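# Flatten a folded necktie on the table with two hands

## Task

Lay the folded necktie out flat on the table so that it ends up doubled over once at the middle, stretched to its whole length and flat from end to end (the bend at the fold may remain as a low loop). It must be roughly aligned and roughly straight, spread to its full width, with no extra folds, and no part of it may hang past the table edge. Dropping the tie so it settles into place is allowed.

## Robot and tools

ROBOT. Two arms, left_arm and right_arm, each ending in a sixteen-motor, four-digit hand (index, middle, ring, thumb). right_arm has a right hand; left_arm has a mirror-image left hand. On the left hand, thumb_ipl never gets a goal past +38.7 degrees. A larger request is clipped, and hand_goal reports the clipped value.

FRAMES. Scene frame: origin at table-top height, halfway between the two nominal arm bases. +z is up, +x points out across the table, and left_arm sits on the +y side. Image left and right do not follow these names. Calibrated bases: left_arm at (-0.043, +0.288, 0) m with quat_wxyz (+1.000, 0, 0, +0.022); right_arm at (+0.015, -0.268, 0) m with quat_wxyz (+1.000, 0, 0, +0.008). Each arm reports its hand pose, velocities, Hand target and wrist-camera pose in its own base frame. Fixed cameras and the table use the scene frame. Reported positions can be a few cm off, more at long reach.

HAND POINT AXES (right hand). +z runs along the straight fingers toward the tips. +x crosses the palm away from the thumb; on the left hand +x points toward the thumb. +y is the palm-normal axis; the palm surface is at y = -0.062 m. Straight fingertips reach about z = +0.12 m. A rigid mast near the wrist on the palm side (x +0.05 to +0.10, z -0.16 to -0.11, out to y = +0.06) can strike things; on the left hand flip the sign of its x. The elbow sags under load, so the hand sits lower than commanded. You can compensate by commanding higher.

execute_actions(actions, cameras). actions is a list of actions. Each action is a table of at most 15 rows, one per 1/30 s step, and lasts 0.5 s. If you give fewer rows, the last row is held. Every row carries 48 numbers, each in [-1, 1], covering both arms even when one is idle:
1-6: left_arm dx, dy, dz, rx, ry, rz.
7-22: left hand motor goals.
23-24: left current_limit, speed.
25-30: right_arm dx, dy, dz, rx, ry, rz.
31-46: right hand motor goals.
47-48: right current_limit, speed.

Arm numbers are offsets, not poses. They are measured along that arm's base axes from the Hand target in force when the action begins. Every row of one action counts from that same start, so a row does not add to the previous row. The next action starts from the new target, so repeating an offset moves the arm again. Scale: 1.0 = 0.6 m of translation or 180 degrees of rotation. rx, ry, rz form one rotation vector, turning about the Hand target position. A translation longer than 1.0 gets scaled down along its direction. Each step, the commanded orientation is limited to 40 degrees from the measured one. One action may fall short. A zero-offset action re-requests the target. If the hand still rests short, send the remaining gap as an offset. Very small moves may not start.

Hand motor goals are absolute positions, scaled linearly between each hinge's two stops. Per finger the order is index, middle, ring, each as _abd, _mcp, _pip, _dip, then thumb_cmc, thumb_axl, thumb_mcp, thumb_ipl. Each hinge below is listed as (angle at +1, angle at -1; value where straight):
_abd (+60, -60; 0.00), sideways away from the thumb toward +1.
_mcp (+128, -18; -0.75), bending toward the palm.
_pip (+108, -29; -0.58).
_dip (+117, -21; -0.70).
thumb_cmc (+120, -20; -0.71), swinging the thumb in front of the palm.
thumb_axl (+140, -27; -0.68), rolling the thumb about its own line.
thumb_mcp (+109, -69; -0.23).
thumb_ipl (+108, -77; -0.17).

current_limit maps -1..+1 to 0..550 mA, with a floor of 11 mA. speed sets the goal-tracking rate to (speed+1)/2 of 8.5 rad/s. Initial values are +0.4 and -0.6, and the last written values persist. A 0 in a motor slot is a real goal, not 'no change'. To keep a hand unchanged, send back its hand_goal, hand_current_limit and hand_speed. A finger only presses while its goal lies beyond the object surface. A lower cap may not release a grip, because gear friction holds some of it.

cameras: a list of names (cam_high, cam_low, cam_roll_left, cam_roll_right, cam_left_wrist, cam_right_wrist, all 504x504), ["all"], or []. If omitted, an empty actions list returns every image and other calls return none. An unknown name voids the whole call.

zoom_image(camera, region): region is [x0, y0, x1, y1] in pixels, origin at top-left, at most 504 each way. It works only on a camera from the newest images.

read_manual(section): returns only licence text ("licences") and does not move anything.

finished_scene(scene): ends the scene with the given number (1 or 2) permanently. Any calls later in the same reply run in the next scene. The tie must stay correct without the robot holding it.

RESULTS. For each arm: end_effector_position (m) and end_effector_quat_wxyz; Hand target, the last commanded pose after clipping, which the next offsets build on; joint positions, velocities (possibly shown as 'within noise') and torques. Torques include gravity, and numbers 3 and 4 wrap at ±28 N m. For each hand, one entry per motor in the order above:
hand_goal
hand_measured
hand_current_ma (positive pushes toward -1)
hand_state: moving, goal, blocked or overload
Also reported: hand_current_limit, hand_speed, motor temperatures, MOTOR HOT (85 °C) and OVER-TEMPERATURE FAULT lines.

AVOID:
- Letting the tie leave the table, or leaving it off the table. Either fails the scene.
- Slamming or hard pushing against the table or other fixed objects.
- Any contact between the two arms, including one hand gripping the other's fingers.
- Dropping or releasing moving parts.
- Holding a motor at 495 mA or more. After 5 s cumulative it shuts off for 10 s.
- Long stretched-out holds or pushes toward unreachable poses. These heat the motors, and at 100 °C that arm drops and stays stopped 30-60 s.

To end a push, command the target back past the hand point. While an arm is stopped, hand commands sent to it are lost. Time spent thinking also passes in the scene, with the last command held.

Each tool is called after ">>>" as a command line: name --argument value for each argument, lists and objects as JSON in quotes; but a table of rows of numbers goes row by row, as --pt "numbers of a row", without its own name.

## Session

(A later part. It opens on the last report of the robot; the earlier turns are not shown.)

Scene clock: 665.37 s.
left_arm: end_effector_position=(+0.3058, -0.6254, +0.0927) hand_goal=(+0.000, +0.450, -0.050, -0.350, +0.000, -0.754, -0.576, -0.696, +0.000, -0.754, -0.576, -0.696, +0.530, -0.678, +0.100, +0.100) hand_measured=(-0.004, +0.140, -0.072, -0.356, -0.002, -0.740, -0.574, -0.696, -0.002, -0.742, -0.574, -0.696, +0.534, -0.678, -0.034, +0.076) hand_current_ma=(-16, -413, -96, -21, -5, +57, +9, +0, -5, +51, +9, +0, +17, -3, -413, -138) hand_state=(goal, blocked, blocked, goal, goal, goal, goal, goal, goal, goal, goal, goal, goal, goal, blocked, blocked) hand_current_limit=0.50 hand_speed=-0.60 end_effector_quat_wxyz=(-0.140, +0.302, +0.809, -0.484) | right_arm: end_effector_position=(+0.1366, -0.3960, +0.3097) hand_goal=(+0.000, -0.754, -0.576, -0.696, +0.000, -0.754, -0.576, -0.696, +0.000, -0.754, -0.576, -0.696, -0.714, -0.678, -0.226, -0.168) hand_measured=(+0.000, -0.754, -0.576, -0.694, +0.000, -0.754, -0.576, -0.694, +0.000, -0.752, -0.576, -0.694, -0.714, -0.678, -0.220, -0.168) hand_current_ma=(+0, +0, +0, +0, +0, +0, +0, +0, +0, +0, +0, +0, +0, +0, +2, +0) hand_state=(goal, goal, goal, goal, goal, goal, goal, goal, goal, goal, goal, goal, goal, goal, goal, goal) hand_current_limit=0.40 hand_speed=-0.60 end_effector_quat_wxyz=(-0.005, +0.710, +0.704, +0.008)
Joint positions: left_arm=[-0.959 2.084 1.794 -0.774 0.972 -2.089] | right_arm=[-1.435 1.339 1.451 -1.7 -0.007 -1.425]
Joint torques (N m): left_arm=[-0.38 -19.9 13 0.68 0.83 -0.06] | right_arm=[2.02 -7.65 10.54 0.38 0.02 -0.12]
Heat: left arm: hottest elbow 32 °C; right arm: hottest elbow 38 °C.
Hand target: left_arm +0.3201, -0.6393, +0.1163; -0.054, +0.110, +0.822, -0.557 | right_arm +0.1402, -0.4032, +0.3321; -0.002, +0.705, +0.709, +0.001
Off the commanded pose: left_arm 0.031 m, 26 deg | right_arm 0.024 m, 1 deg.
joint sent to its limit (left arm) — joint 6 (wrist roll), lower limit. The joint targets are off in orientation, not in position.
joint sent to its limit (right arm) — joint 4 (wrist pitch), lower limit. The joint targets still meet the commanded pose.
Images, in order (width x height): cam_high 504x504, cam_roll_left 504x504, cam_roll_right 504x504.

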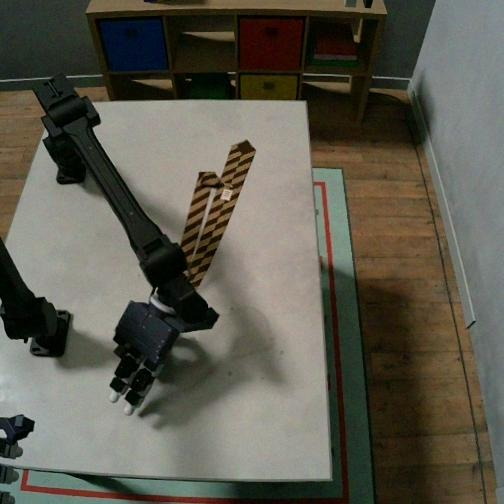

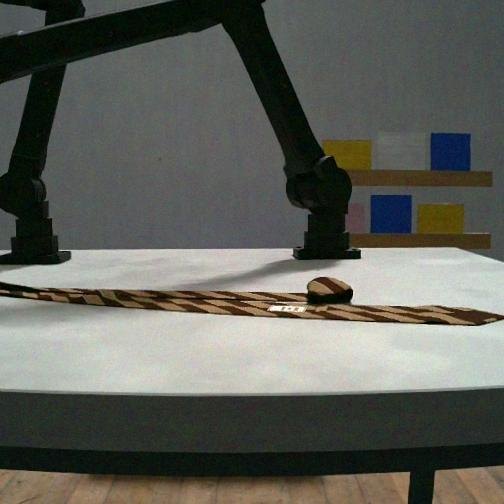

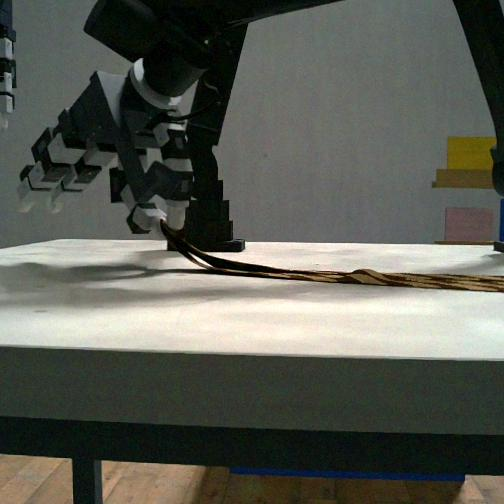

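>>> execute_actions --actions '[[[0,0,-0.085,0,0,0,0,0.45,-0.05,-0.35,0,-0.754,-0.576,-0.696,0,-0.754,-0.576,-0.696,0.53,-0.678,0.1,0.1,0.5,-0.6,0,0,0,0,0,0,0,-0.754,-0.576,-0.696,0,-0.754,-0.576,-0.696,0,-0.754,-0.576,-0.696,-0.714,-0.678,-0.226,-0.168,0.4,-0.6]],[[0,0,0,0,0,0,0,0.25,-0.06,-0.35,0,-0.754,-0.576,-0.696,0,-0.754,-0.576,-0.696,0.53,-0.678,-0.45,-0.3,0.4,-0.6,0,0,0,0,0,0,0,-0.754,-0.576,-0.696,0,-0.754,-0.576,-0.696,0,-0.754,-0.576,-0.696,-0.714,-0.678,-0.226,-0.168,0.4,-0.6]],[[0,0,0.02,0,0,0,0,0.1,0.05,-0.33,0,-0.754,-0.576,-0.696,0,-0.754,-0.576,-0.696,0.53,-0.678,-0.45,-0.3,0.4,-0.6,0,0,0,0,0,0,0,-0.754,-0.576,-0.696,0,-0.754,-0.576,-0.696,0,-0.754,-0.576,-0.696,-0.714,-0.678,-0.226,-0.168,0.4,-0.6]],[[0,0,0.15,0,0,0,0,-0.137,0.226,-0.261,0,-0.754,-0.576,-0.696,0,-0.754,-0.576,-0.696,0.53,-0.678,-0.45,-0.3,0.4,-0.6,0,0,0,0,0,0,0,-0.754,-0.576,-0.696,0,-0.754,-0.576,-0.696,0,-0.754,-0.576,-0.696,-0.714,-0.678,-0.226,-0.168,0.4,-0.6]],[[-0.1,0.25,0.12,0,0,0,0,-0.137,0.226,-0.261,0,-0.754,-0.576,-0.696,0,-0.754,-0.576,-0.696,0.53,-0.678,-0.2,-0.1,0.4,-0.6,0,0,0,0,0,0,0,-0.754,-0.576,-0.696,0,-0.754,-0.576,-0.696,0,-0.754,-0.576,-0.696,-0.714,-0.678,-0.226,-0.168,0.4,-0.6]],[[-0.1,0.25,0.0,0,0,0,0,-0.137,0.226,-0.261,0,-0.754,-0.576,-0.696,0,-0.754,-0.576,-0.696,0.53,-0.678,-0.2,-0.1,0.4,-0.6,0,0,0,0,0,0,0,-0.754,-0.576,-0.696,0,-0.754,-0.576,-0.696,0,-0.754,-0.576,-0.696,-0.714,-0.678,-0.226,-0.168,0.4,-0.6]]]' --cameras '["cam_high","cam_roll_left","cam_roll_right"]'

>>> zoom_image --camera "cam_high" --region '[150, 120, 280, 250]'

>>> zoom_image --camera "cam_high" --region '[110, 220, 240, 350]'

>>> zoom_image --camera "cam_roll_left" --region '[250, 230, 504, 340]'

Scene clock: 669.70 s.
left_arm: end_effector_position=(+0.1941, -0.3305, +0.2256) hand_goal=(+0.000, -0.138, +0.226, -0.262, +0.000, -0.754, -0.576, -0.696, +0.000, -0.754, -0.576, -0.696, +0.530, -0.678, -0.200, -0.100) hand_measured=(+0.002, -0.136, +0.222, -0.264, +0.000, -0.740, -0.574, -0.696, +0.000, -0.742, -0.574, -0.696, +0.530, -0.678, -0.198, -0.102) hand_current_ma=(+4, +8, -16, -11, +3, +62, +7, +0, +3, +55, +7, +0, -2, -2, +6, -5) hand_state=(goal, goal, goal, goal, goal, goal, goal, goal, goal, goal, goal, goal, goal, goal, goal, goal) hand_current_limit=0.40 hand_speed=-0.60 end_effector_quat_wxyz=(-0.125, +0.200, +0.814, -0.530) | right_arm: end_effector_position=(+0.1366, -0.3960, +0.3097) hand_goal=(+0.000, -0.754, -0.576, -0.696, +0.000, -0.754, -0.576, -0.696, +0.000, -0.754, -0.576, -0.696, -0.714, -0.678, -0.226, -0.168) hand_measured=(+0.000, -0.754, -0.576, -0.694, +0.000, -0.754, -0.576, -0.694, +0.000, -0.752, -0.576, -0.694, -0.714, -0.678, -0.220, -0.168) hand_current_ma=(+0, +0, +0, +0, +0, +0, +0, +0, +0, +0, +0, +0, +0, +0, +2, +0) hand_state=(goal, goal, goal, goal, goal, goal, goal, goal, goal, goal, goal, goal, goal, goal, goal, goal) hand_current_limit=0.40 hand_speed=-0.60 end_effector_quat_wxyz=(-0.005, +0.710, +0.704, +0.008)
Joint positions: left_arm=[-0.704 1.192 1.014 -0.917 1.096 -2.086] | right_arm=[-1.435 1.339 1.451 -1.7 -0.007 -1.425]
Joint torques (N m): left_arm=[-1.32 -7.24 11.04 1.1 0.84 -0.09] | right_arm=[2.2 -6.89 10.7 0.5 0.07 -0.14]
Heat: left arm: hottest elbow 32 °C; right arm: hottest elbow 38 °C.
Hand target: left_arm +0.2002, -0.3393, +0.2392; -0.054, +0.110, +0.822, -0.557 | right_arm +0.1402, -0.4032, +0.3321; -0.002, +0.705, +0.709, +0.001
Off the commanded pose: left_arm 0.017 m, 14 deg | right_arm 0.024 m, 1 deg.
joint sent to its limit (left arm) — joint 6 (wrist roll), lower limit. The joint targets are off in orientation, not in position.
joint sent to its limit (right arm) — joint 4 (wrist pitch), lower limit. The joint targets still meet the commanded pose.
Images, in order (width x height): cam_high 504x504, cam_roll_left 504x504, cam_roll_right 504x504.

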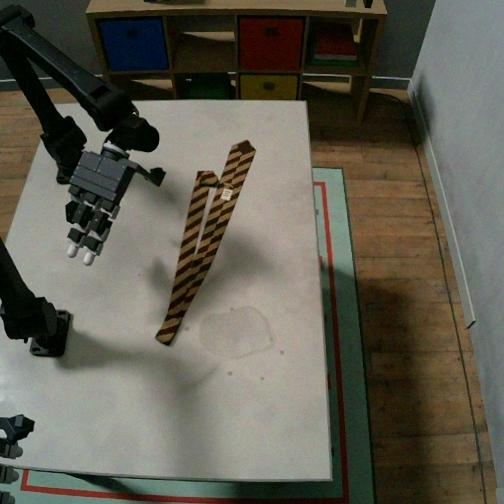

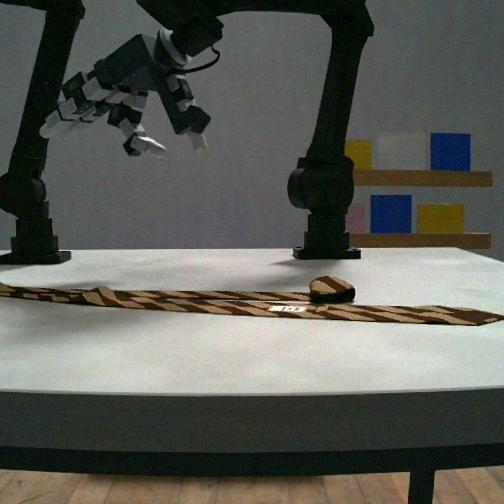

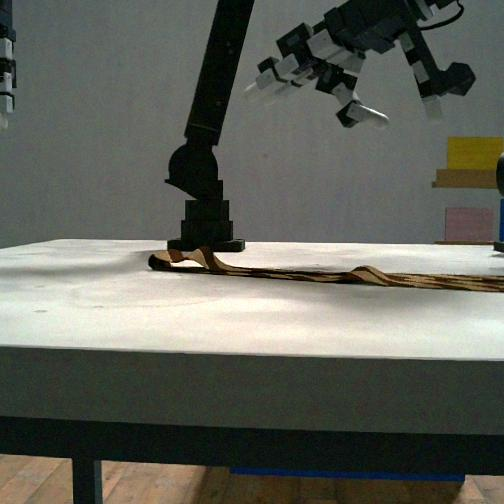

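Scaled by 3.877 from the camera's 504x504 image, which has a finer 720x720 frame.

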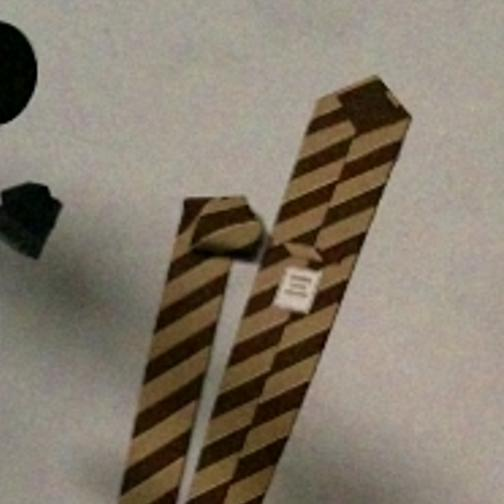

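Scaled by 3.877 from the camera's 504x504 image, which has a finer 720x720 frame.

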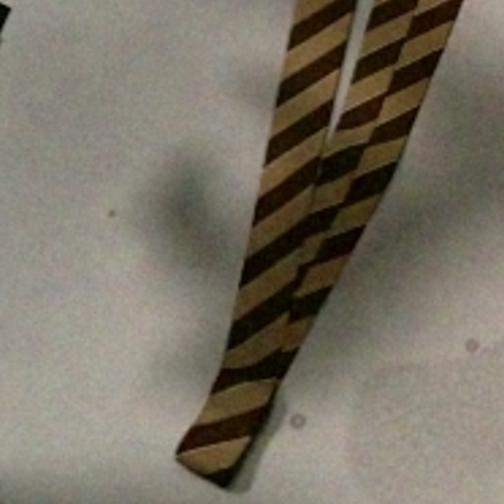

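Scaled by 1.984 from the camera's 504x504 image, which has a finer 720x720 frame.

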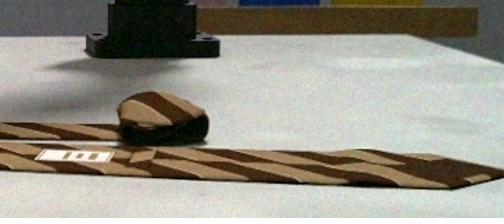

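>>> zoom_image --camera "cam_high" --region '[185, 155, 235, 205]'

>>> zoom_image --camera "cam_roll_left" --region '[290, 260, 370, 320]'

>>> execute_actions --actions '[]' --cameras '["cam_low"]'

>>> zoom_image --camera "cam_low" --region '[180, 220, 300, 300]'

Scaled by 10.080 from the camera's 504x504 image, which has a finer 720x720 frame.

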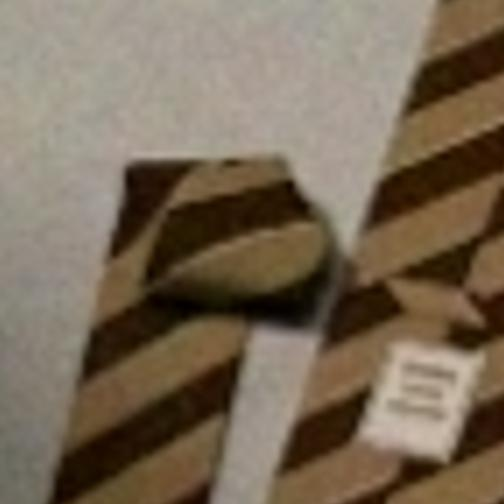

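Scaled by 6.300 from the camera's 504x504 image, which has a finer 720x720 frame.

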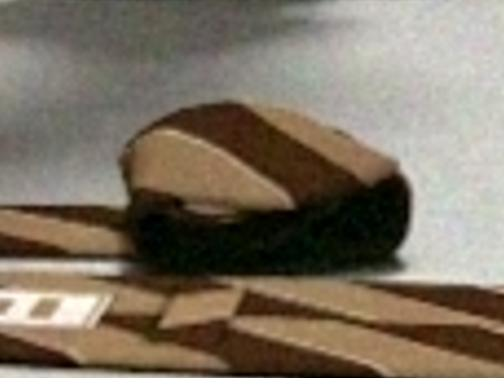

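Scene clock: 671.20 s.
left_arm: end_effector_position=(+0.1941, -0.3305, +0.2256) hand_goal=(+0.000, -0.138, +0.226, -0.262, +0.000, -0.754, -0.576, -0.696, +0.000, -0.754, -0.576, -0.696, +0.530, -0.678, -0.200, -0.100) hand_measured=(+0.002, -0.136, +0.222, -0.264, +0.000, -0.740, -0.574, -0.696, +0.000, -0.742, -0.574, -0.696, +0.530, -0.678, -0.198, -0.102) hand_current_ma=(+4, +8, -16, -11, +3, +62, +7, +0, +3, +55, +7, +0, -2, -2, +6, -5) hand_state=(goal, goal, goal, goal, goal, goal, goal, goal, goal, goal, goal, goal, goal, goal, goal, goal) hand_current_limit=0.40 hand_speed=-0.60 end_effector_quat_wxyz=(-0.125, +0.200, +0.814, -0.530) | right_arm: end_effector_position=(+0.1366, -0.3960, +0.3097) hand_goal=(+0.000, -0.754, -0.576, -0.696, +0.000, -0.754, -0.576, -0.696, +0.000, -0.754, -0.576, -0.696, -0.714, -0.678, -0.226, -0.168) hand_measured=(+0.000, -0.754, -0.576, -0.694, +0.000, -0.754, -0.576, -0.694, +0.000, -0.752, -0.576, -0.694, -0.714, -0.678, -0.220, -0.168) hand_current_ma=(+0, +0, +0, +0, +0, +0, +0, +0, +0, +0, +0, +0, +0, +0, +2, +0) hand_state=(goal, goal, goal, goal, goal, goal, goal, goal, goal, goal, goal, goal, goal, goal, goal, goal) hand_current_limit=0.40 hand_speed=-0.60 end_effector_quat_wxyz=(-0.005, +0.710, +0.704, +0.008)
Joint positions: left_arm=[-0.704 1.192 1.014 -0.917 1.096 -2.086] | right_arm=[-1.435 1.339 1.451 -1.7 -0.007 -1.425]
Joint velocities: within noise
Joint torques (N m): left_arm=[-1.26 -7.65 11.1 1.16 0.84 -0.09] | right_arm=[1.61 -8.18 10.62 0.35 0.07 -0.17]
Motor temperatures (°C): left_arm=[23 26 32 21 24 19] | right_arm=[25 24 38 19 22 22]
Heat: left arm: hottest elbow 32 °C; right arm: hottest elbow 38 °C.
Hand target: left_arm +0.2002, -0.3393, +0.2392; -0.054, +0.110, +0.822, -0.557 | right_arm +0.1402, -0.4032, +0.3321; -0.002, +0.705, +0.709, +0.001
Off the commanded pose: left_arm 0.017 m, 14 deg | right_arm 0.024 m, 1 deg.
Images, in order (width x height): cam_low 504x504.

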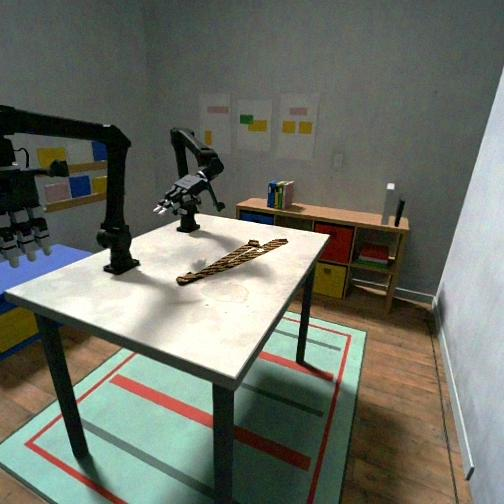

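Scaled by 4.200 from the camera's 504x504 image, which has a finer 720x720 frame.

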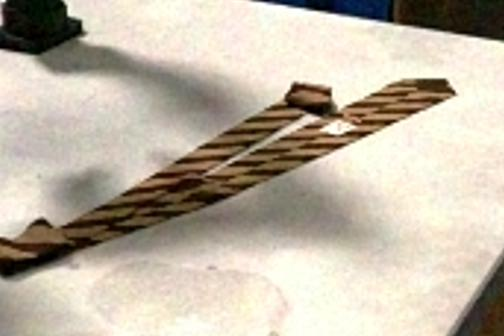

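>>> execute_actions --actions '[[[0.225,0.2,0.0,0,0,0,0,-0.07,0.17,-0.28,0,-0.754,-0.576,-0.696,0,-0.754,-0.576,-0.696,0.53,-0.678,-0.1,-0.05,0.4,-0.6,0,0,0,0,0,0,0,-0.754,-0.576,-0.696,0,-0.754,-0.576,-0.696,0,-0.754,-0.576,-0.696,-0.714,-0.678,-0.226,-0.168,0.4,-0.6]],[[0.222,0.2,-0.2,0,0,0,0,-0.07,0.17,-0.28,0,-0.754,-0.576,-0.696,0,-0.754,-0.576,-0.696,0.53,-0.678,-0.1,-0.05,0.4,-0.6,0,0,0,0,0,0,0,-0.754,-0.576,-0.696,0,-0.754,-0.576,-0.696,0,-0.754,-0.576,-0.696,-0.714,-0.678,-0.226,-0.168,0.4,-0.6]],[[0,0,-0.07,0,0,0,0,-0.07,0.17,-0.28,0,-0.754,-0.576,-0.696,0,-0.754,-0.576,-0.696,0.53,-0.678,-0.1,-0.05,0.4,-0.6,0,0,0,0,0,0,0,-0.754,-0.576,-0.696,0,-0.754,-0.576,-0.696,0,-0.754,-0.576,-0.696,-0.714,-0.678,-0.226,-0.168,0.4,-0.6]]]' --cameras '["cam_high","cam_roll_left","cam_left_wrist"]'

>>> zoom_image --camera "cam_left_wrist" --region '[0, 0, 200, 200]'

>>> zoom_image --camera "cam_roll_left" --region '[220, 200, 420, 330]'

>>> zoom_image --camera "cam_high" --region '[150, 120, 280, 250]'

Scene clock: 675.70 s.
left_arm: end_effector_position=(+0.4541, -0.1007, +0.0682) hand_goal=(+0.000, -0.070, +0.170, -0.280, +0.000, -0.754, -0.576, -0.696, +0.000, -0.754, -0.576, -0.696, +0.530, -0.678, -0.100, -0.050) hand_measured=(+0.000, -0.066, +0.170, -0.278, +0.000, -0.742, -0.574, -0.696, +0.000, -0.744, -0.574, -0.696, +0.532, -0.678, -0.100, -0.052) hand_current_ma=(+0, +14, +1, +8, -1, +50, +6, +0, -1, +43, +6, +0, +9, -2, +4, -5) hand_state=(goal, goal, goal, goal, goal, goal, goal, goal, goal, goal, goal, goal, goal, goal, goal, goal) hand_current_limit=0.40 hand_speed=-0.60 end_effector_quat_wxyz=(-0.071, +0.097, +0.821, -0.558) | right_arm: end_effector_position=(+0.1366, -0.3960, +0.3097) hand_goal=(+0.000, -0.754, -0.576, -0.696, +0.000, -0.754, -0.576, -0.696, +0.000, -0.754, -0.576, -0.696, -0.714, -0.678, -0.226, -0.168) hand_measured=(+0.000, -0.754, -0.576, -0.694, +0.000, -0.754, -0.576, -0.694, +0.000, -0.752, -0.576, -0.694, -0.714, -0.678, -0.220, -0.168) hand_current_ma=(+0, +0, +0, +0, +0, +0, +0, +0, +0, +0, +0, +0, +0, +0, +2, +0) hand_state=(goal, goal, goal, goal, goal, goal, goal, goal, goal, goal, goal, goal, goal, goal, goal, goal) hand_current_limit=0.40 hand_speed=-0.60 end_effector_quat_wxyz=(-0.005, +0.710, +0.704, +0.008)
Joint positions: left_arm=[0.041 1.934 1.416 -1.671 1.104 -0.906] | right_arm=[-1.435 1.339 1.451 -1.7 -0.007 -1.425]
Joint torques (N m): left_arm=[-0.91 -15.79 8.75 -0.87 0.74 0.06] | right_arm=[2.2 -6.83 10.69 0.53 0.04 -0.16]
Heat: left arm: hottest elbow 33 °C; right arm: hottest elbow 38 °C.
Hand target: left_arm +0.4684, -0.0992, +0.0772; -0.054, +0.110, +0.822, -0.557 | right_arm +0.1402, -0.4032, +0.3321; -0.002, +0.705, +0.709, +0.001
Off the commanded pose: left_arm 0.017 m, 2 deg | right_arm 0.024 m, 1 deg.
joint sent to its limit (right arm) — joint 4 (wrist pitch), lower limit. The joint targets still meet the commanded pose.
Images, in order (width x height): cam_high 504x504, cam_roll_left 504x504, cam_left_wrist 504x504.

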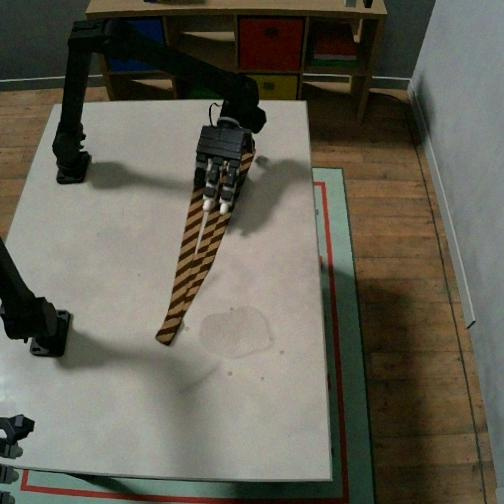

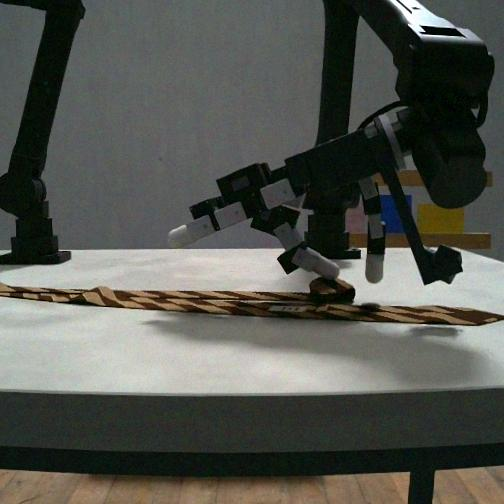

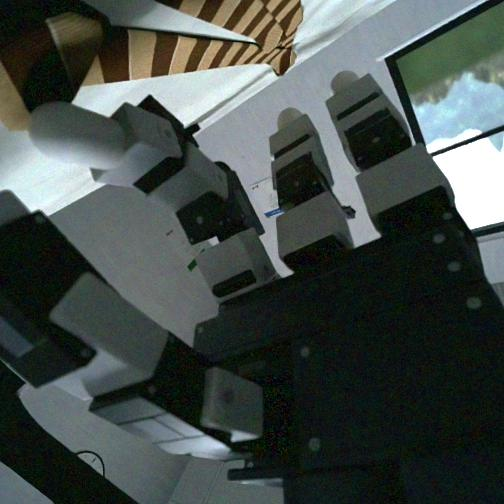

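Scaled by 2.520 from the camera's 504x504 image, which has a finer 720x720 frame.

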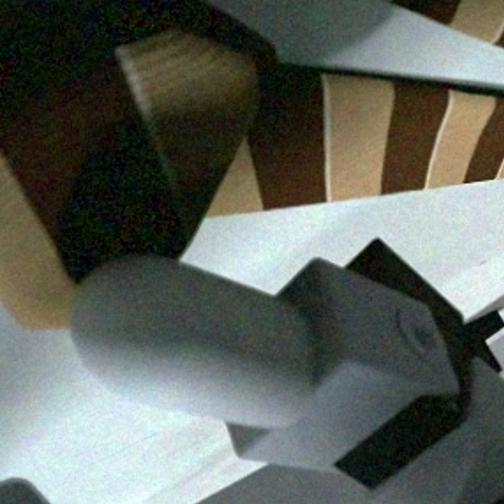

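Scaled by 2.520 from the camera's 504x504 image, which has a finer 720x720 frame.

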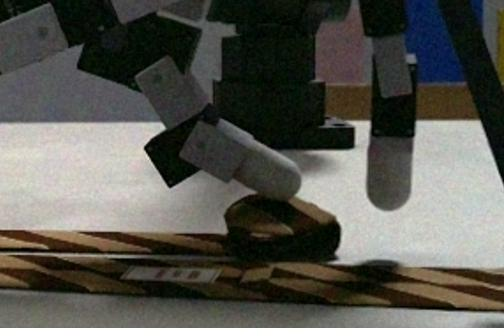

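Scaled by 3.877 from the camera's 504x504 image, which has a finer 720x720 frame.

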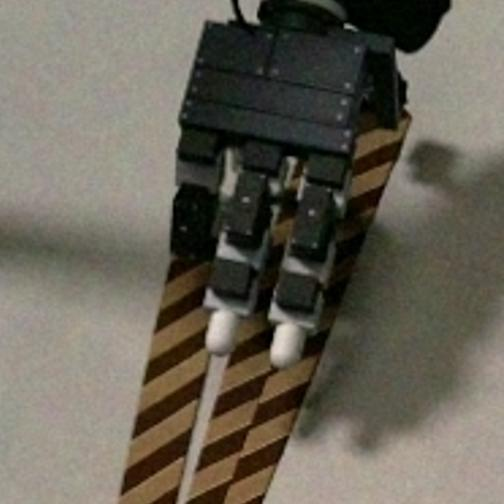

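>>> execute_actions --actions '[[[0.01,-0.038,0.015,0,0,0,0,-0.04,0.15,-0.29,0,-0.754,-0.576,-0.696,0,-0.754,-0.576,-0.696,0.53,-0.678,-0.07,-0.03,0.4,-0.6,0,0,0,0,0,0,0,-0.754,-0.576,-0.696,0,-0.754,-0.576,-0.696,0,-0.754,-0.576,-0.696,-0.714,-0.678,-0.226,-0.168,0.4,-0.6]],[[0,0,-0.04,0,0,0,0,-0.04,0.15,-0.29,0,-0.754,-0.576,-0.696,0,-0.754,-0.576,-0.696,0.53,-0.678,-0.07,-0.03,0.4,-0.6,0,0,0,0,0,0,0,-0.754,-0.576,-0.696,0,-0.754,-0.576,-0.696,0,-0.754,-0.576,-0.696,-0.714,-0.678,-0.226,-0.168,0.4,-0.6]]]' --cameras '["cam_roll_left","cam_left_wrist"]'

>>> zoom_image --camera "cam_left_wrist" --region '[0, 0, 200, 200]'

>>> zoom_image --camera "cam_roll_left" --region '[220, 200, 420, 330]'

Scene clock: 677.43 s.
left_arm: end_effector_position=(+0.4674, -0.1189, +0.0598) hand_goal=(+0.000, -0.040, +0.150, -0.290, +0.000, -0.754, -0.576, -0.696, +0.000, -0.754, -0.576, -0.696, +0.530, -0.678, -0.070, -0.030) hand_measured=(+0.000, -0.038, +0.152, -0.288, +0.000, -0.742, -0.574, -0.696, +0.000, -0.744, -0.574, -0.696, +0.532, -0.678, -0.072, -0.032) hand_current_ma=(+0, +4, +5, +8, -1, +50, +6, +0, -1, +43, +6, +0, +6, -2, -7, -9) hand_state=(goal, goal, goal, goal, goal, goal, goal, goal, goal, goal, goal, goal, goal, goal, goal, goal) hand_current_limit=0.40 hand_speed=-0.60 end_effector_quat_wxyz=(-0.059, +0.105, +0.821, -0.558) | right_arm: end_effector_position=(+0.1366, -0.3960, +0.3097) hand_goal=(+0.000, -0.754, -0.576, -0.696, +0.000, -0.754, -0.576, -0.696, +0.000, -0.754, -0.576, -0.696, -0.714, -0.678, -0.226, -0.168) hand_measured=(+0.000, -0.754, -0.576, -0.694, +0.000, -0.754, -0.576, -0.694, +0.000, -0.752, -0.576, -0.694, -0.714, -0.678, -0.220, -0.168) hand_current_ma=(+0, +0, +0, +0, +0, +0, +0, +0, +0, +0, +0, +0, +0, +0, +2, +0) hand_state=(goal, goal, goal, goal, goal, goal, goal, goal, goal, goal, goal, goal, goal, goal, goal, goal) hand_current_limit=0.40 hand_speed=-0.60 end_effector_quat_wxyz=(-0.005, +0.710, +0.704, +0.008)
Joint positions: left_arm=[0.006 1.948 1.425 -1.584 1.126 -0.967] | right_arm=[-1.435 1.339 1.451 -1.7 -0.007 -1.425]
Joint torques (N m): left_arm=[-1.49 -15.44 7.62 -0.28 0.83 -0.14] | right_arm=[1.9 -7.77 10.76 0.46 0.02 -0.2]
Heat: left arm: hottest elbow 33 °C; right arm: hottest elbow 38 °C.
Hand target: left_arm +0.4743, -0.1221, +0.0622; -0.055, +0.110, +0.822, -0.557 | right_arm +0.1402, -0.4032, +0.3321; -0.002, +0.705, +0.709, +0.001
Off the commanded pose: left_arm 0.008 m, 1 deg | right_arm 0.024 m, 1 deg.
joint sent to its limit (right arm) — joint 4 (wrist pitch), lower limit. The joint targets still meet the commanded pose.
Images, in order (width x height): cam_roll_left 504x504, cam_left_wrist 504x504.

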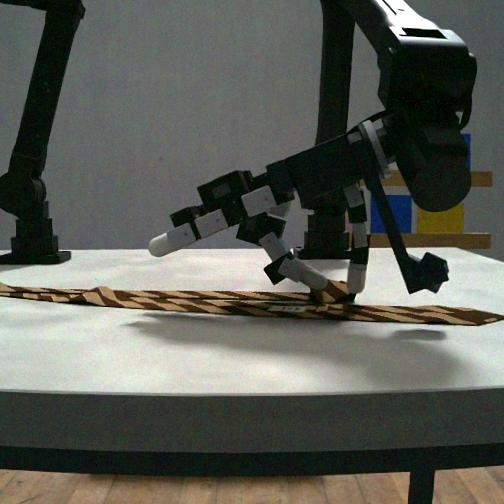

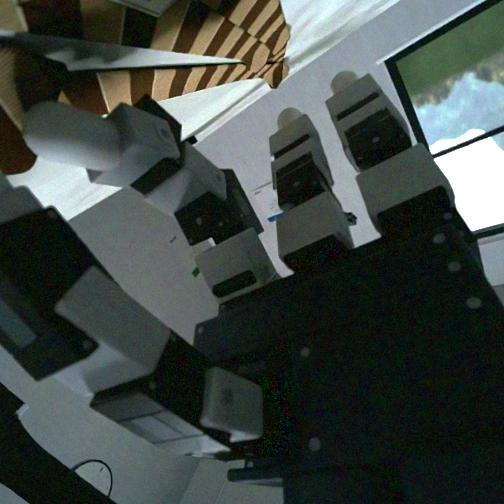

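Scaled by 2.520 from the camera's 504x504 image, which has a finer 720x720 frame.

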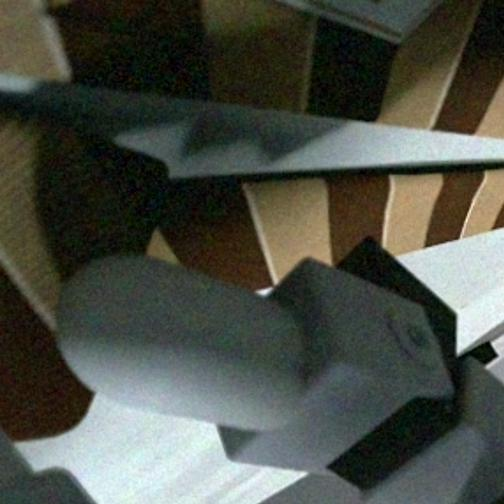

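Scaled by 2.520 from the camera's 504x504 image, which has a finer 720x720 frame.

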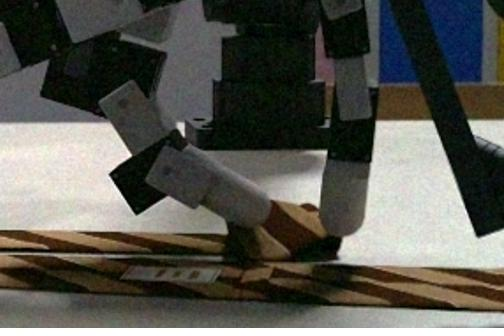

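>>> execute_actions --actions '[[[0,0,-0.01,0,0,0,0,0.1,0.08,-0.32,0,-0.754,-0.576,-0.696,0,-0.754,-0.576,-0.696,0.53,-0.678,0.08,0.05,0.4,-0.6,0,0,0,0,0,0,0,-0.754,-0.576,-0.696,0,-0.754,-0.576,-0.696,0,-0.754,-0.576,-0.696,-0.714,-0.678,-0.226,-0.168,0.4,-0.6]],[[0,0,0,0,0,0,0,0.45,-0.05,-0.35,0,-0.754,-0.576,-0.696,0,-0.754,-0.576,-0.696,0.53,-0.678,0.1,0.1,0.5,-0.6,0,0,0,0,0,0,0,-0.754,-0.576,-0.696,0,-0.754,-0.576,-0.696,0,-0.754,-0.576,-0.696,-0.714,-0.678,-0.226,-0.168,0.4,-0.6]],[[0.0,0.0,0.08,0,0,0,0,0.45,-0.05,-0.35,0,-0.754,-0.576,-0.696,0,-0.754,-0.576,-0.696,0.53,-0.678,0.1,0.1,0.5,-0.6,0,0,0,0,0,0,0,-0.754,-0.576,-0.696,0,-0.754,-0.576,-0.696,0,-0.754,-0.576,-0.696,-0.714,-0.678,-0.226,-0.168,0.4,-0.6]]]' --cameras '["cam_high","cam_roll_left"]'

>>> zoom_image --camera "cam_roll_left" --region '[220, 200, 420, 330]'

Scene clock: 679.53 s.
left_arm: end_effector_position=(+0.4632, -0.1191, +0.0894) hand_goal=(+0.000, +0.450, -0.050, -0.350, +0.000, -0.754, -0.576, -0.696, +0.000, -0.754, -0.576, -0.696, +0.530, -0.678, +0.100, +0.100) hand_measured=(-0.002, +0.124, -0.068, -0.354, +0.000, -0.742, -0.574, -0.696, +0.000, -0.744, -0.574, -0.696, +0.540, -0.676, +0.010, +0.064) hand_current_ma=(-6, -413, -79, -12, -1, +51, +6, +0, -1, +43, +6, +0, +40, +5, -413, -220) hand_state=(goal, blocked, goal, goal, goal, goal, goal, goal, goal, goal, goal, goal, goal, goal, blocked, blocked) hand_current_limit=0.50 hand_speed=-0.60 end_effector_quat_wxyz=(-0.065, +0.100, +0.821, -0.559) | right_arm: end_effector_position=(+0.1366, -0.3960, +0.3097) hand_goal=(+0.000, -0.754, -0.576, -0.696, +0.000, -0.754, -0.576, -0.696, +0.000, -0.754, -0.576, -0.696, -0.714, -0.678, -0.226, -0.168) hand_measured=(+0.000, -0.754, -0.576, -0.694, +0.000, -0.754, -0.576, -0.694, +0.000, -0.752, -0.576, -0.694, -0.714, -0.678, -0.220, -0.168) hand_current_ma=(+0, +0, +0, +0, +0, +0, +0, +0, +0, +0, +0, +0, +0, +0, +2, +0) hand_state=(goal, goal, goal, goal, goal, goal, goal, goal, goal, goal, goal, goal, goal, goal, goal, goal) hand_current_limit=0.40 hand_speed=-0.60 end_effector_quat_wxyz=(-0.005, +0.710, +0.704, +0.008)
Joint positions: left_arm=[0.006 1.909 1.448 -1.656 1.127 -0.972] | right_arm=[-1.435 1.339 1.451 -1.7 -0.007 -1.425]
Joint torques (N m): left_arm=[-1.61 -16.5 9.35 -0.99 0.79 -0.11] | right_arm=[0.73 -6.89 10.66 0.4 0.06 -0.16]
Heat: left arm: hottest elbow 32 °C; right arm: hottest elbow 38 °C.
Hand target: left_arm +0.4743, -0.1221, +0.1043; -0.054, +0.110, +0.822, -0.557 | right_arm +0.1402, -0.4032, +0.3321; -0.002, +0.705, +0.709, +0.001
Off the commanded pose: left_arm 0.019 m, 2 deg | right_arm 0.024 m, 1 deg.
joint sent to its limit (right arm) — joint 4 (wrist pitch), lower limit. The joint targets still meet the commanded pose.
Images, in order (width x height): cam_high 504x504, cam_roll_left 504x504.

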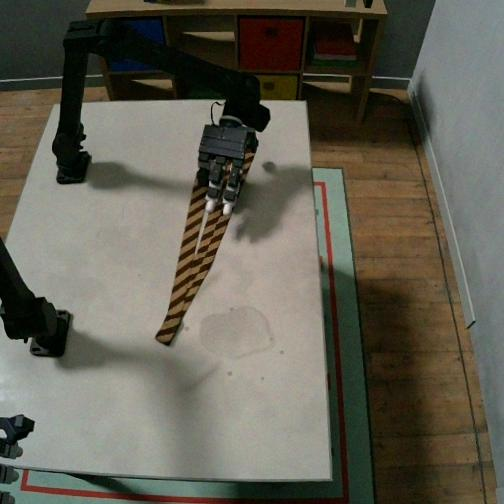

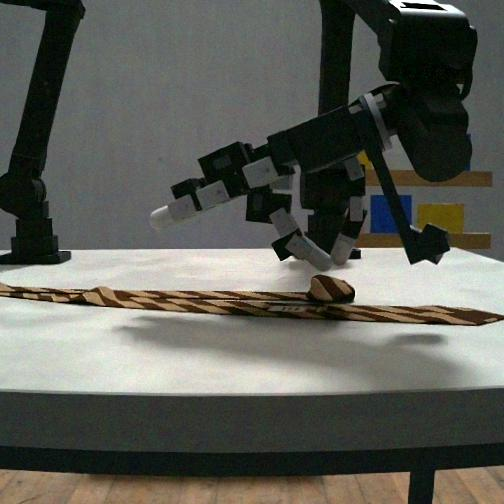

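Scaled by 2.520 from the camera's 504x504 image, which has a finer 720x720 frame.

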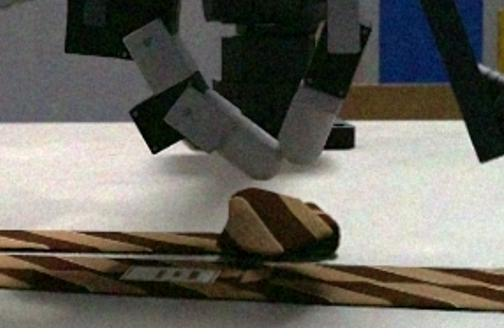

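>>> execute_actions --actions '[[[0,0,-0.06,0,0,0,0,-0.09,0.19,-0.27,0,-0.754,-0.576,-0.696,0,-0.754,-0.576,-0.696,0.53,-0.678,-0.15,-0.08,0.4,-0.6,0,0,0,0,0,0,0,-0.754,-0.576,-0.696,0,-0.754,-0.576,-0.696,0,-0.754,-0.576,-0.696,-0.714,-0.678,-0.226,-0.168,0.4,-0.6]],[[0,0,-0.035,0,0,0,0,-0.09,0.19,-0.27,0,-0.754,-0.576,-0.696,0,-0.754,-0.576,-0.696,0.53,-0.678,-0.15,-0.08,0.4,-0.6,0,0,0,0,0,0,0,-0.754,-0.576,-0.696,0,-0.754,-0.576,-0.696,0,-0.754,-0.576,-0.696,-0.714,-0.678,-0.226,-0.168,0.4,-0.6]]]' --cameras '["cam_roll_left","cam_left_wrist"]'

>>> zoom_image --camera "cam_left_wrist" --region '[0, 0, 200, 200]'

>>> zoom_image --camera "cam_roll_left" --region '[220, 200, 420, 330]'

Scene clock: 681.13 s.
left_arm: end_effector_position=(+0.4732, -0.1191, +0.0482) hand_goal=(+0.000, -0.090, +0.190, -0.270, +0.000, -0.754, -0.576, -0.696, +0.000, -0.754, -0.576, -0.696, +0.530, -0.678, -0.150, -0.080) hand_measured=(+0.000, -0.082, +0.198, -0.266, +0.000, -0.742, -0.574, -0.696, +0.000, -0.744, -0.574, -0.696, +0.534, -0.676, -0.146, -0.078) hand_current_ma=(-1, +30, +31, +13, -1, +51, +6, +0, -1, +43, +6, +0, +13, +5, +17, +10) hand_state=(goal, goal, goal, goal, goal, goal, goal, goal, goal, goal, goal, goal, goal, goal, goal, goal) hand_current_limit=0.40 hand_speed=-0.60 end_effector_quat_wxyz=(-0.055, +0.106, +0.821, -0.558) | right_arm: end_effector_position=(+0.1366, -0.3960, +0.3097) hand_goal=(+0.000, -0.754, -0.576, -0.696, +0.000, -0.754, -0.576, -0.696, +0.000, -0.754, -0.576, -0.696, -0.714, -0.678, -0.226, -0.168) hand_measured=(+0.000, -0.754, -0.576, -0.694, +0.000, -0.754, -0.576, -0.694, +0.000, -0.752, -0.576, -0.694, -0.714, -0.678, -0.220, -0.168) hand_current_ma=(+0, +0, +0, +0, +0, +0, +0, +0, +0, +0, +0, +0, +0, +0, +2, +0) hand_state=(goal, goal, goal, goal, goal, goal, goal, goal, goal, goal, goal, goal, goal, goal, goal, goal) hand_current_limit=0.40 hand_speed=-0.60 end_effector_quat_wxyz=(-0.005, +0.710, +0.704, +0.008)
Joint positions: left_arm=[0.006 1.97 1.428 -1.551 1.128 -0.973] | right_arm=[-1.435 1.339 1.451 -1.7 -0.007 -1.425]
Joint torques (N m): left_arm=[-1.49 -15.91 6.31 -0.24 0.77 -0.09] | right_arm=[2.37 -7.36 10.52 0.64 0.01 -0.15]
Heat: left arm: hottest elbow 32 °C; right arm: hottest elbow 38 °C.
Hand target: left_arm +0.4744, -0.1222, +0.0473; -0.054, +0.110, +0.822, -0.557 | right_arm +0.1402, -0.4032, +0.3321; -0.002, +0.705, +0.709, +0.001
Off the commanded pose: left_arm 0.003 m, 0 deg | right_arm 0.024 m, 1 deg.
joint sent to its limit (right arm) — joint 4 (wrist pitch), lower limit. The joint targets still meet the commanded pose.
Images, in order (width x height): cam_roll_left 504x504, cam_left_wrist 504x504.

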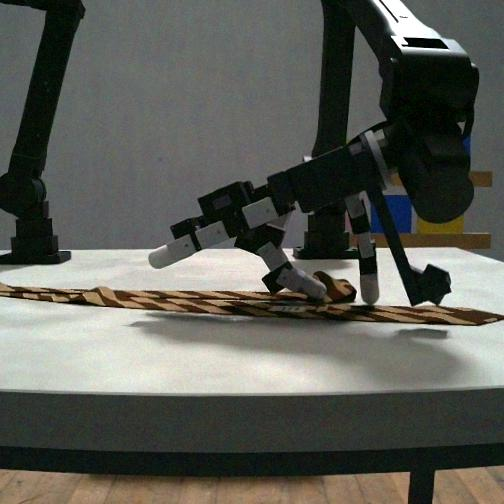

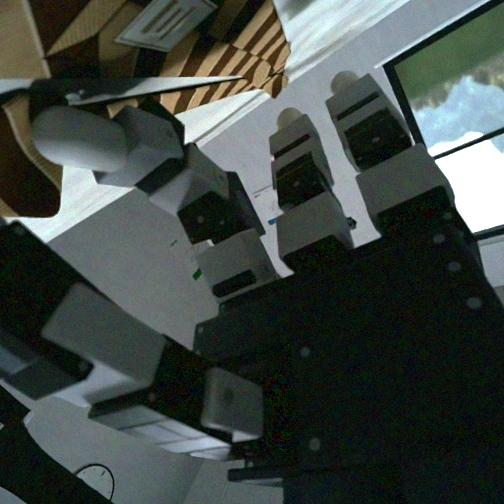

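Scaled by 2.520 from the camera's 504x504 image, which has a finer 720x720 frame.

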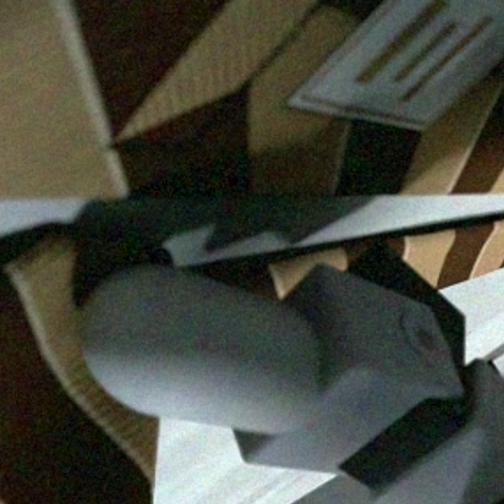

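Scaled by 2.520 from the camera's 504x504 image, which has a finer 720x720 frame.

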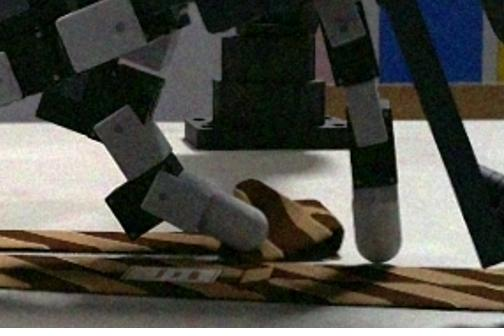

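>>> execute_actions --actions '[[[-0.035,0.0,0.045,0,0,0,0,-0.09,0.19,-0.27,0,-0.754,-0.576,-0.696,0,-0.754,-0.576,-0.696,0.53,-0.678,-0.15,-0.08,0.4,-0.6,0,0,0,0,0,0,0,-0.754,-0.576,-0.696,0,-0.754,-0.576,-0.696,0,-0.754,-0.576,-0.696,-0.714,-0.678,-0.226,-0.168,0.4,-0.6]],[[0,0,-0.045,0,0,0,0,-0.09,0.19,-0.27,0,-0.754,-0.576,-0.696,0,-0.754,-0.576,-0.696,0.53,-0.678,-0.15,-0.08,0.4,-0.6,0,0,0,0,0,0,0,-0.754,-0.576,-0.696,0,-0.754,-0.576,-0.696,0,-0.754,-0.576,-0.696,-0.714,-0.678,-0.226,-0.168,0.4,-0.6]]]' --cameras '["cam_roll_left","cam_left_wrist"]'

>>> zoom_image --camera "cam_left_wrist" --region '[0, 0, 200, 200]'

>>> zoom_image --camera "cam_roll_left" --region '[220, 200, 420, 330]'

Scene clock: 682.80 s.
left_arm: end_effector_position=(+0.4522, -0.1194, +0.0493) hand_goal=(+0.000, -0.090, +0.190, -0.270, +0.000, -0.754, -0.576, -0.696, +0.000, -0.754, -0.576, -0.696, +0.530, -0.678, -0.150, -0.080) hand_measured=(+0.000, -0.080, +0.204, -0.264, +0.000, -0.742, -0.574, -0.696, +0.000, -0.744, -0.574, -0.696, +0.532, -0.676, -0.146, -0.078) hand_current_ma=(+1, +41, +53, +27, +0, +51, +6, +0, +0, +43, +6, +0, +8, +5, +16, +9) hand_state=(goal, goal, goal, goal, goal, goal, goal, goal, goal, goal, goal, goal, goal, goal, goal, goal) hand_current_limit=0.40 hand_speed=-0.60 end_effector_quat_wxyz=(-0.055, +0.106, +0.821, -0.558) | right_arm: end_effector_position=(+0.1366, -0.3960, +0.3097) hand_goal=(+0.000, -0.754, -0.576, -0.696, +0.000, -0.754, -0.576, -0.696, +0.000, -0.754, -0.576, -0.696, -0.714, -0.678, -0.226, -0.168) hand_measured=(+0.000, -0.754, -0.576, -0.694, +0.000, -0.754, -0.576, -0.694, +0.000, -0.752, -0.576, -0.694, -0.714, -0.678, -0.220, -0.168) hand_current_ma=(+0, +0, +0, +0, +0, +0, +0, +0, +0, +0, +0, +0, +0, +0, +2, +0) hand_state=(goal, goal, goal, goal, goal, goal, goal, goal, goal, goal, goal, goal, goal, goal, goal, goal) hand_current_limit=0.40 hand_speed=-0.60 end_effector_quat_wxyz=(-0.005, +0.710, +0.704, +0.008)
Joint positions: left_arm=[0.006 1.921 1.353 -1.524 1.13 -0.974] | right_arm=[-1.435 1.339 1.451 -1.7 -0.007 -1.425]
Joint torques (N m): left_arm=[-1.55 -15.62 6.2 -0.18 0.72 -0.08] | right_arm=[1.14 -8.18 10.76 0.39 0.02 -0.16]
Heat: left arm: hottest elbow 32 °C; right arm: hottest elbow 38 °C.
Hand target: left_arm +0.4535, -0.1221, +0.0473; -0.054, +0.110, +0.822, -0.557 | right_arm +0.1402, -0.4032, +0.3321; -0.002, +0.705, +0.709, +0.001
Off the commanded pose: left_arm 0.004 m, 1 deg | right_arm 0.024 m, 1 deg.
joint sent to its limit (right arm) — joint 4 (wrist pitch), lower limit. The joint targets still meet the commanded pose.
Images, in order (width x height): cam_roll_left 504x504, cam_left_wrist 504x504.

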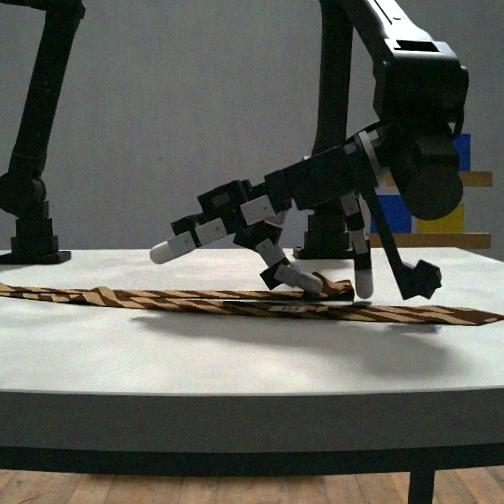

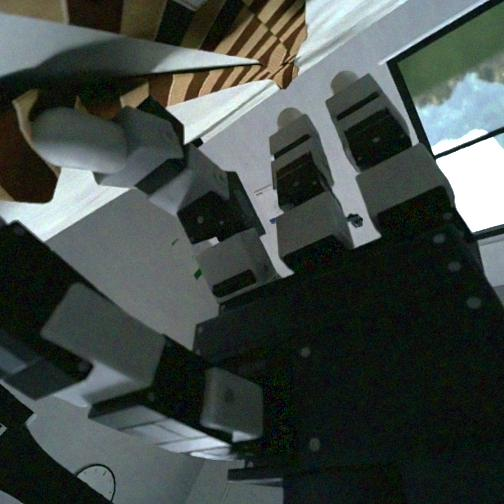

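Scaled by 2.520 from the camera's 504x504 image, which has a finer 720x720 frame.

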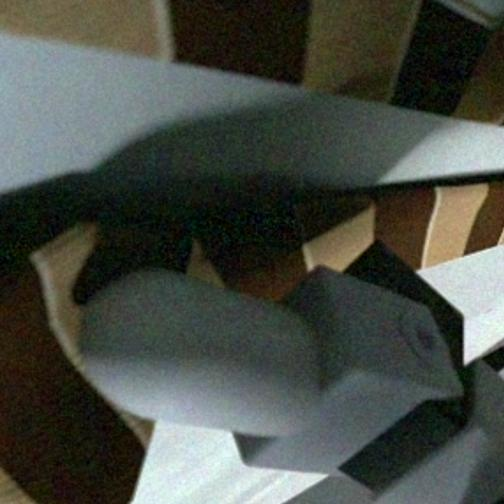

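Scaled by 2.520 from the camera's 504x504 image, which has a finer 720x720 frame.

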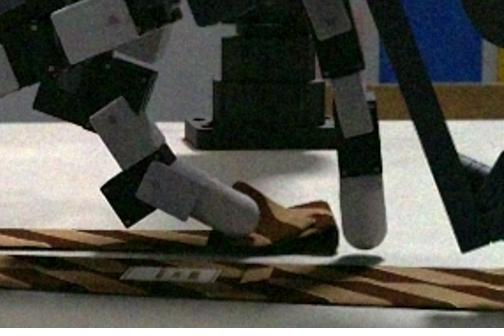

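>>> execute_actions --actions '[[[0,0,-0.01,0,0,0,0,0.05,0.1,-0.32,0,-0.754,-0.576,-0.696,0,-0.754,-0.576,-0.696,0.53,-0.678,0.05,0.05,0.4,-0.6,0,0,0,0,0,0,0,-0.754,-0.576,-0.696,0,-0.754,-0.576,-0.696,0,-0.754,-0.576,-0.696,-0.714,-0.678,-0.226,-0.168,0.4,-0.6]],[[0,0,-0.01,0,0,0,0,0.25,-0.06,-0.38,0,-0.754,-0.576,-0.696,0,-0.754,-0.576,-0.696,0.53,-0.678,0.1,0.1,0.4,-0.6,0,0,0,0,0,0,0,-0.754,-0.576,-0.696,0,-0.754,-0.576,-0.696,0,-0.754,-0.576,-0.696,-0.714,-0.678,-0.226,-0.168,0.4,-0.6]],[[0,0,0,0,0,0,0,0.45,-0.05,-0.35,0,-0.754,-0.576,-0.696,0,-0.754,-0.576,-0.696,0.53,-0.678,0.1,0.1,0.5,-0.6,0,0,0,0,0,0,0,-0.754,-0.576,-0.696,0,-0.754,-0.576,-0.696,0,-0.754,-0.576,-0.696,-0.714,-0.678,-0.226,-0.168,0.4,-0.6]],[[0.0,0.0,0.08,0,0,0,0,0.45,-0.05,-0.35,0,-0.754,-0.576,-0.696,0,-0.754,-0.576,-0.696,0.53,-0.678,0.1,0.1,0.5,-0.6,0,0,0,0,0,0,0,-0.754,-0.576,-0.696,0,-0.754,-0.576,-0.696,0,-0.754,-0.576,-0.696,-0.714,-0.678,-0.226,-0.168,0.4,-0.6]]]' --cameras '["cam_high","cam_roll_left"]'

>>> zoom_image --camera "cam_roll_left" --region '[220, 200, 420, 330]'

Scene clock: 685.50 s.
left_arm: end_effector_position=(+0.4418, -0.1188, +0.0691) hand_goal=(+0.000, +0.450, -0.050, -0.350, +0.000, -0.754, -0.576, -0.696, +0.000, -0.754, -0.576, -0.696, +0.530, -0.678, +0.100, +0.100) hand_measured=(+0.002, +0.218, -0.058, -0.346, +0.000, -0.742, -0.574, -0.696, +0.000, -0.744, -0.574, -0.696, +0.532, -0.680, -0.106, +0.052) hand_current_ma=(+9, -413, -35, +17, +0, +52, +6, +0, +0, +44, +6, +0, +5, -12, -413, -297) hand_state=(goal, blocked, goal, goal, goal, goal, goal, goal, goal, goal, goal, goal, goal, goal, blocked, blocked) hand_current_limit=0.50 hand_speed=-0.60 end_effector_quat_wxyz=(-0.068, +0.094, +0.821, -0.558) | right_arm: end_effector_position=(+0.1366, -0.3960, +0.3097) hand_goal=(+0.000, -0.754, -0.576, -0.696, +0.000, -0.754, -0.576, -0.696, +0.000, -0.754, -0.576, -0.696, -0.714, -0.678, -0.226, -0.168) hand_measured=(+0.000, -0.754, -0.576, -0.694, +0.000, -0.754, -0.576, -0.694, +0.000, -0.752, -0.576, -0.694, -0.714, -0.678, -0.220, -0.168) hand_current_ma=(+0, +0, +0, +0, +0, +0, +0, +0, +0, +0, +0, +0, +0, +0, +2, +0) hand_state=(goal, goal, goal, goal, goal, goal, goal, goal, goal, goal, goal, goal, goal, goal, goal, goal) hand_current_limit=0.40 hand_speed=-0.60 end_effector_quat_wxyz=(-0.005, +0.710, +0.704, +0.008)
Joint positions: left_arm=[0.006 1.887 1.354 -1.582 1.127 -0.987] | right_arm=[-1.435 1.339 1.451 -1.7 -0.007 -1.425]
Joint torques (N m): left_arm=[-1.67 -15.97 8.72 -0.99 0.76 0.02] | right_arm=[1.49 -7.77 10.48 0.5 0.03 -0.11]
Heat: left arm: hottest elbow 32 °C; right arm: hottest elbow 38 °C.
Hand target: left_arm +0.4535, -0.1221, +0.0833; -0.054, +0.110, +0.822, -0.557 | right_arm +0.1402, -0.4032, +0.3321; -0.002, +0.705, +0.709, +0.001
Off the commanded pose: left_arm 0.019 m, 2 deg | right_arm 0.024 m, 1 deg.
joint sent to its limit (right arm) — joint 4 (wrist pitch), lower limit. The joint targets still meet the commanded pose.
Images, in order (width x height): cam_high 504x504, cam_roll_left 504x504.

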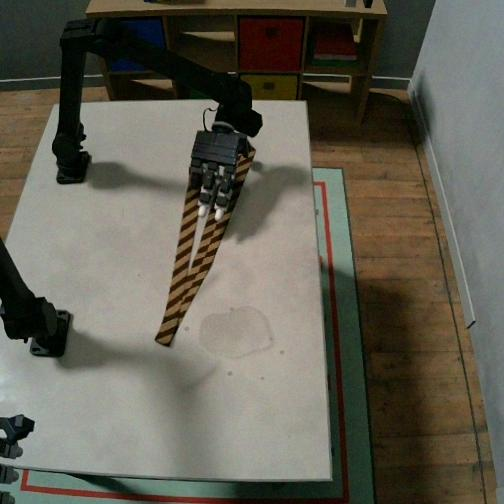

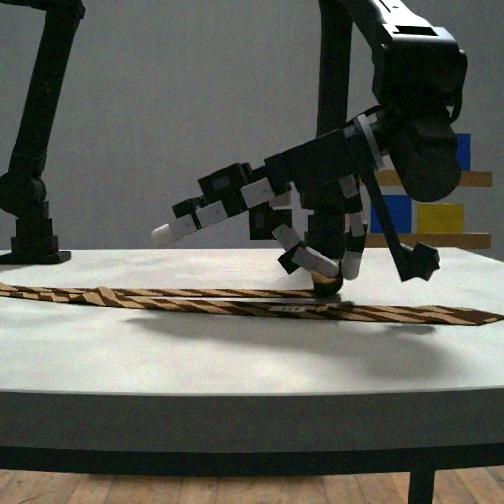

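Scaled by 2.520 from the camera's 504x504 image, which has a finer 720x720 frame.

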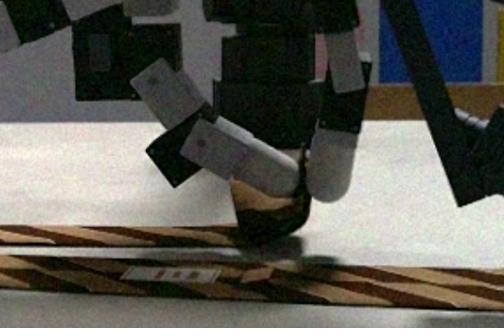

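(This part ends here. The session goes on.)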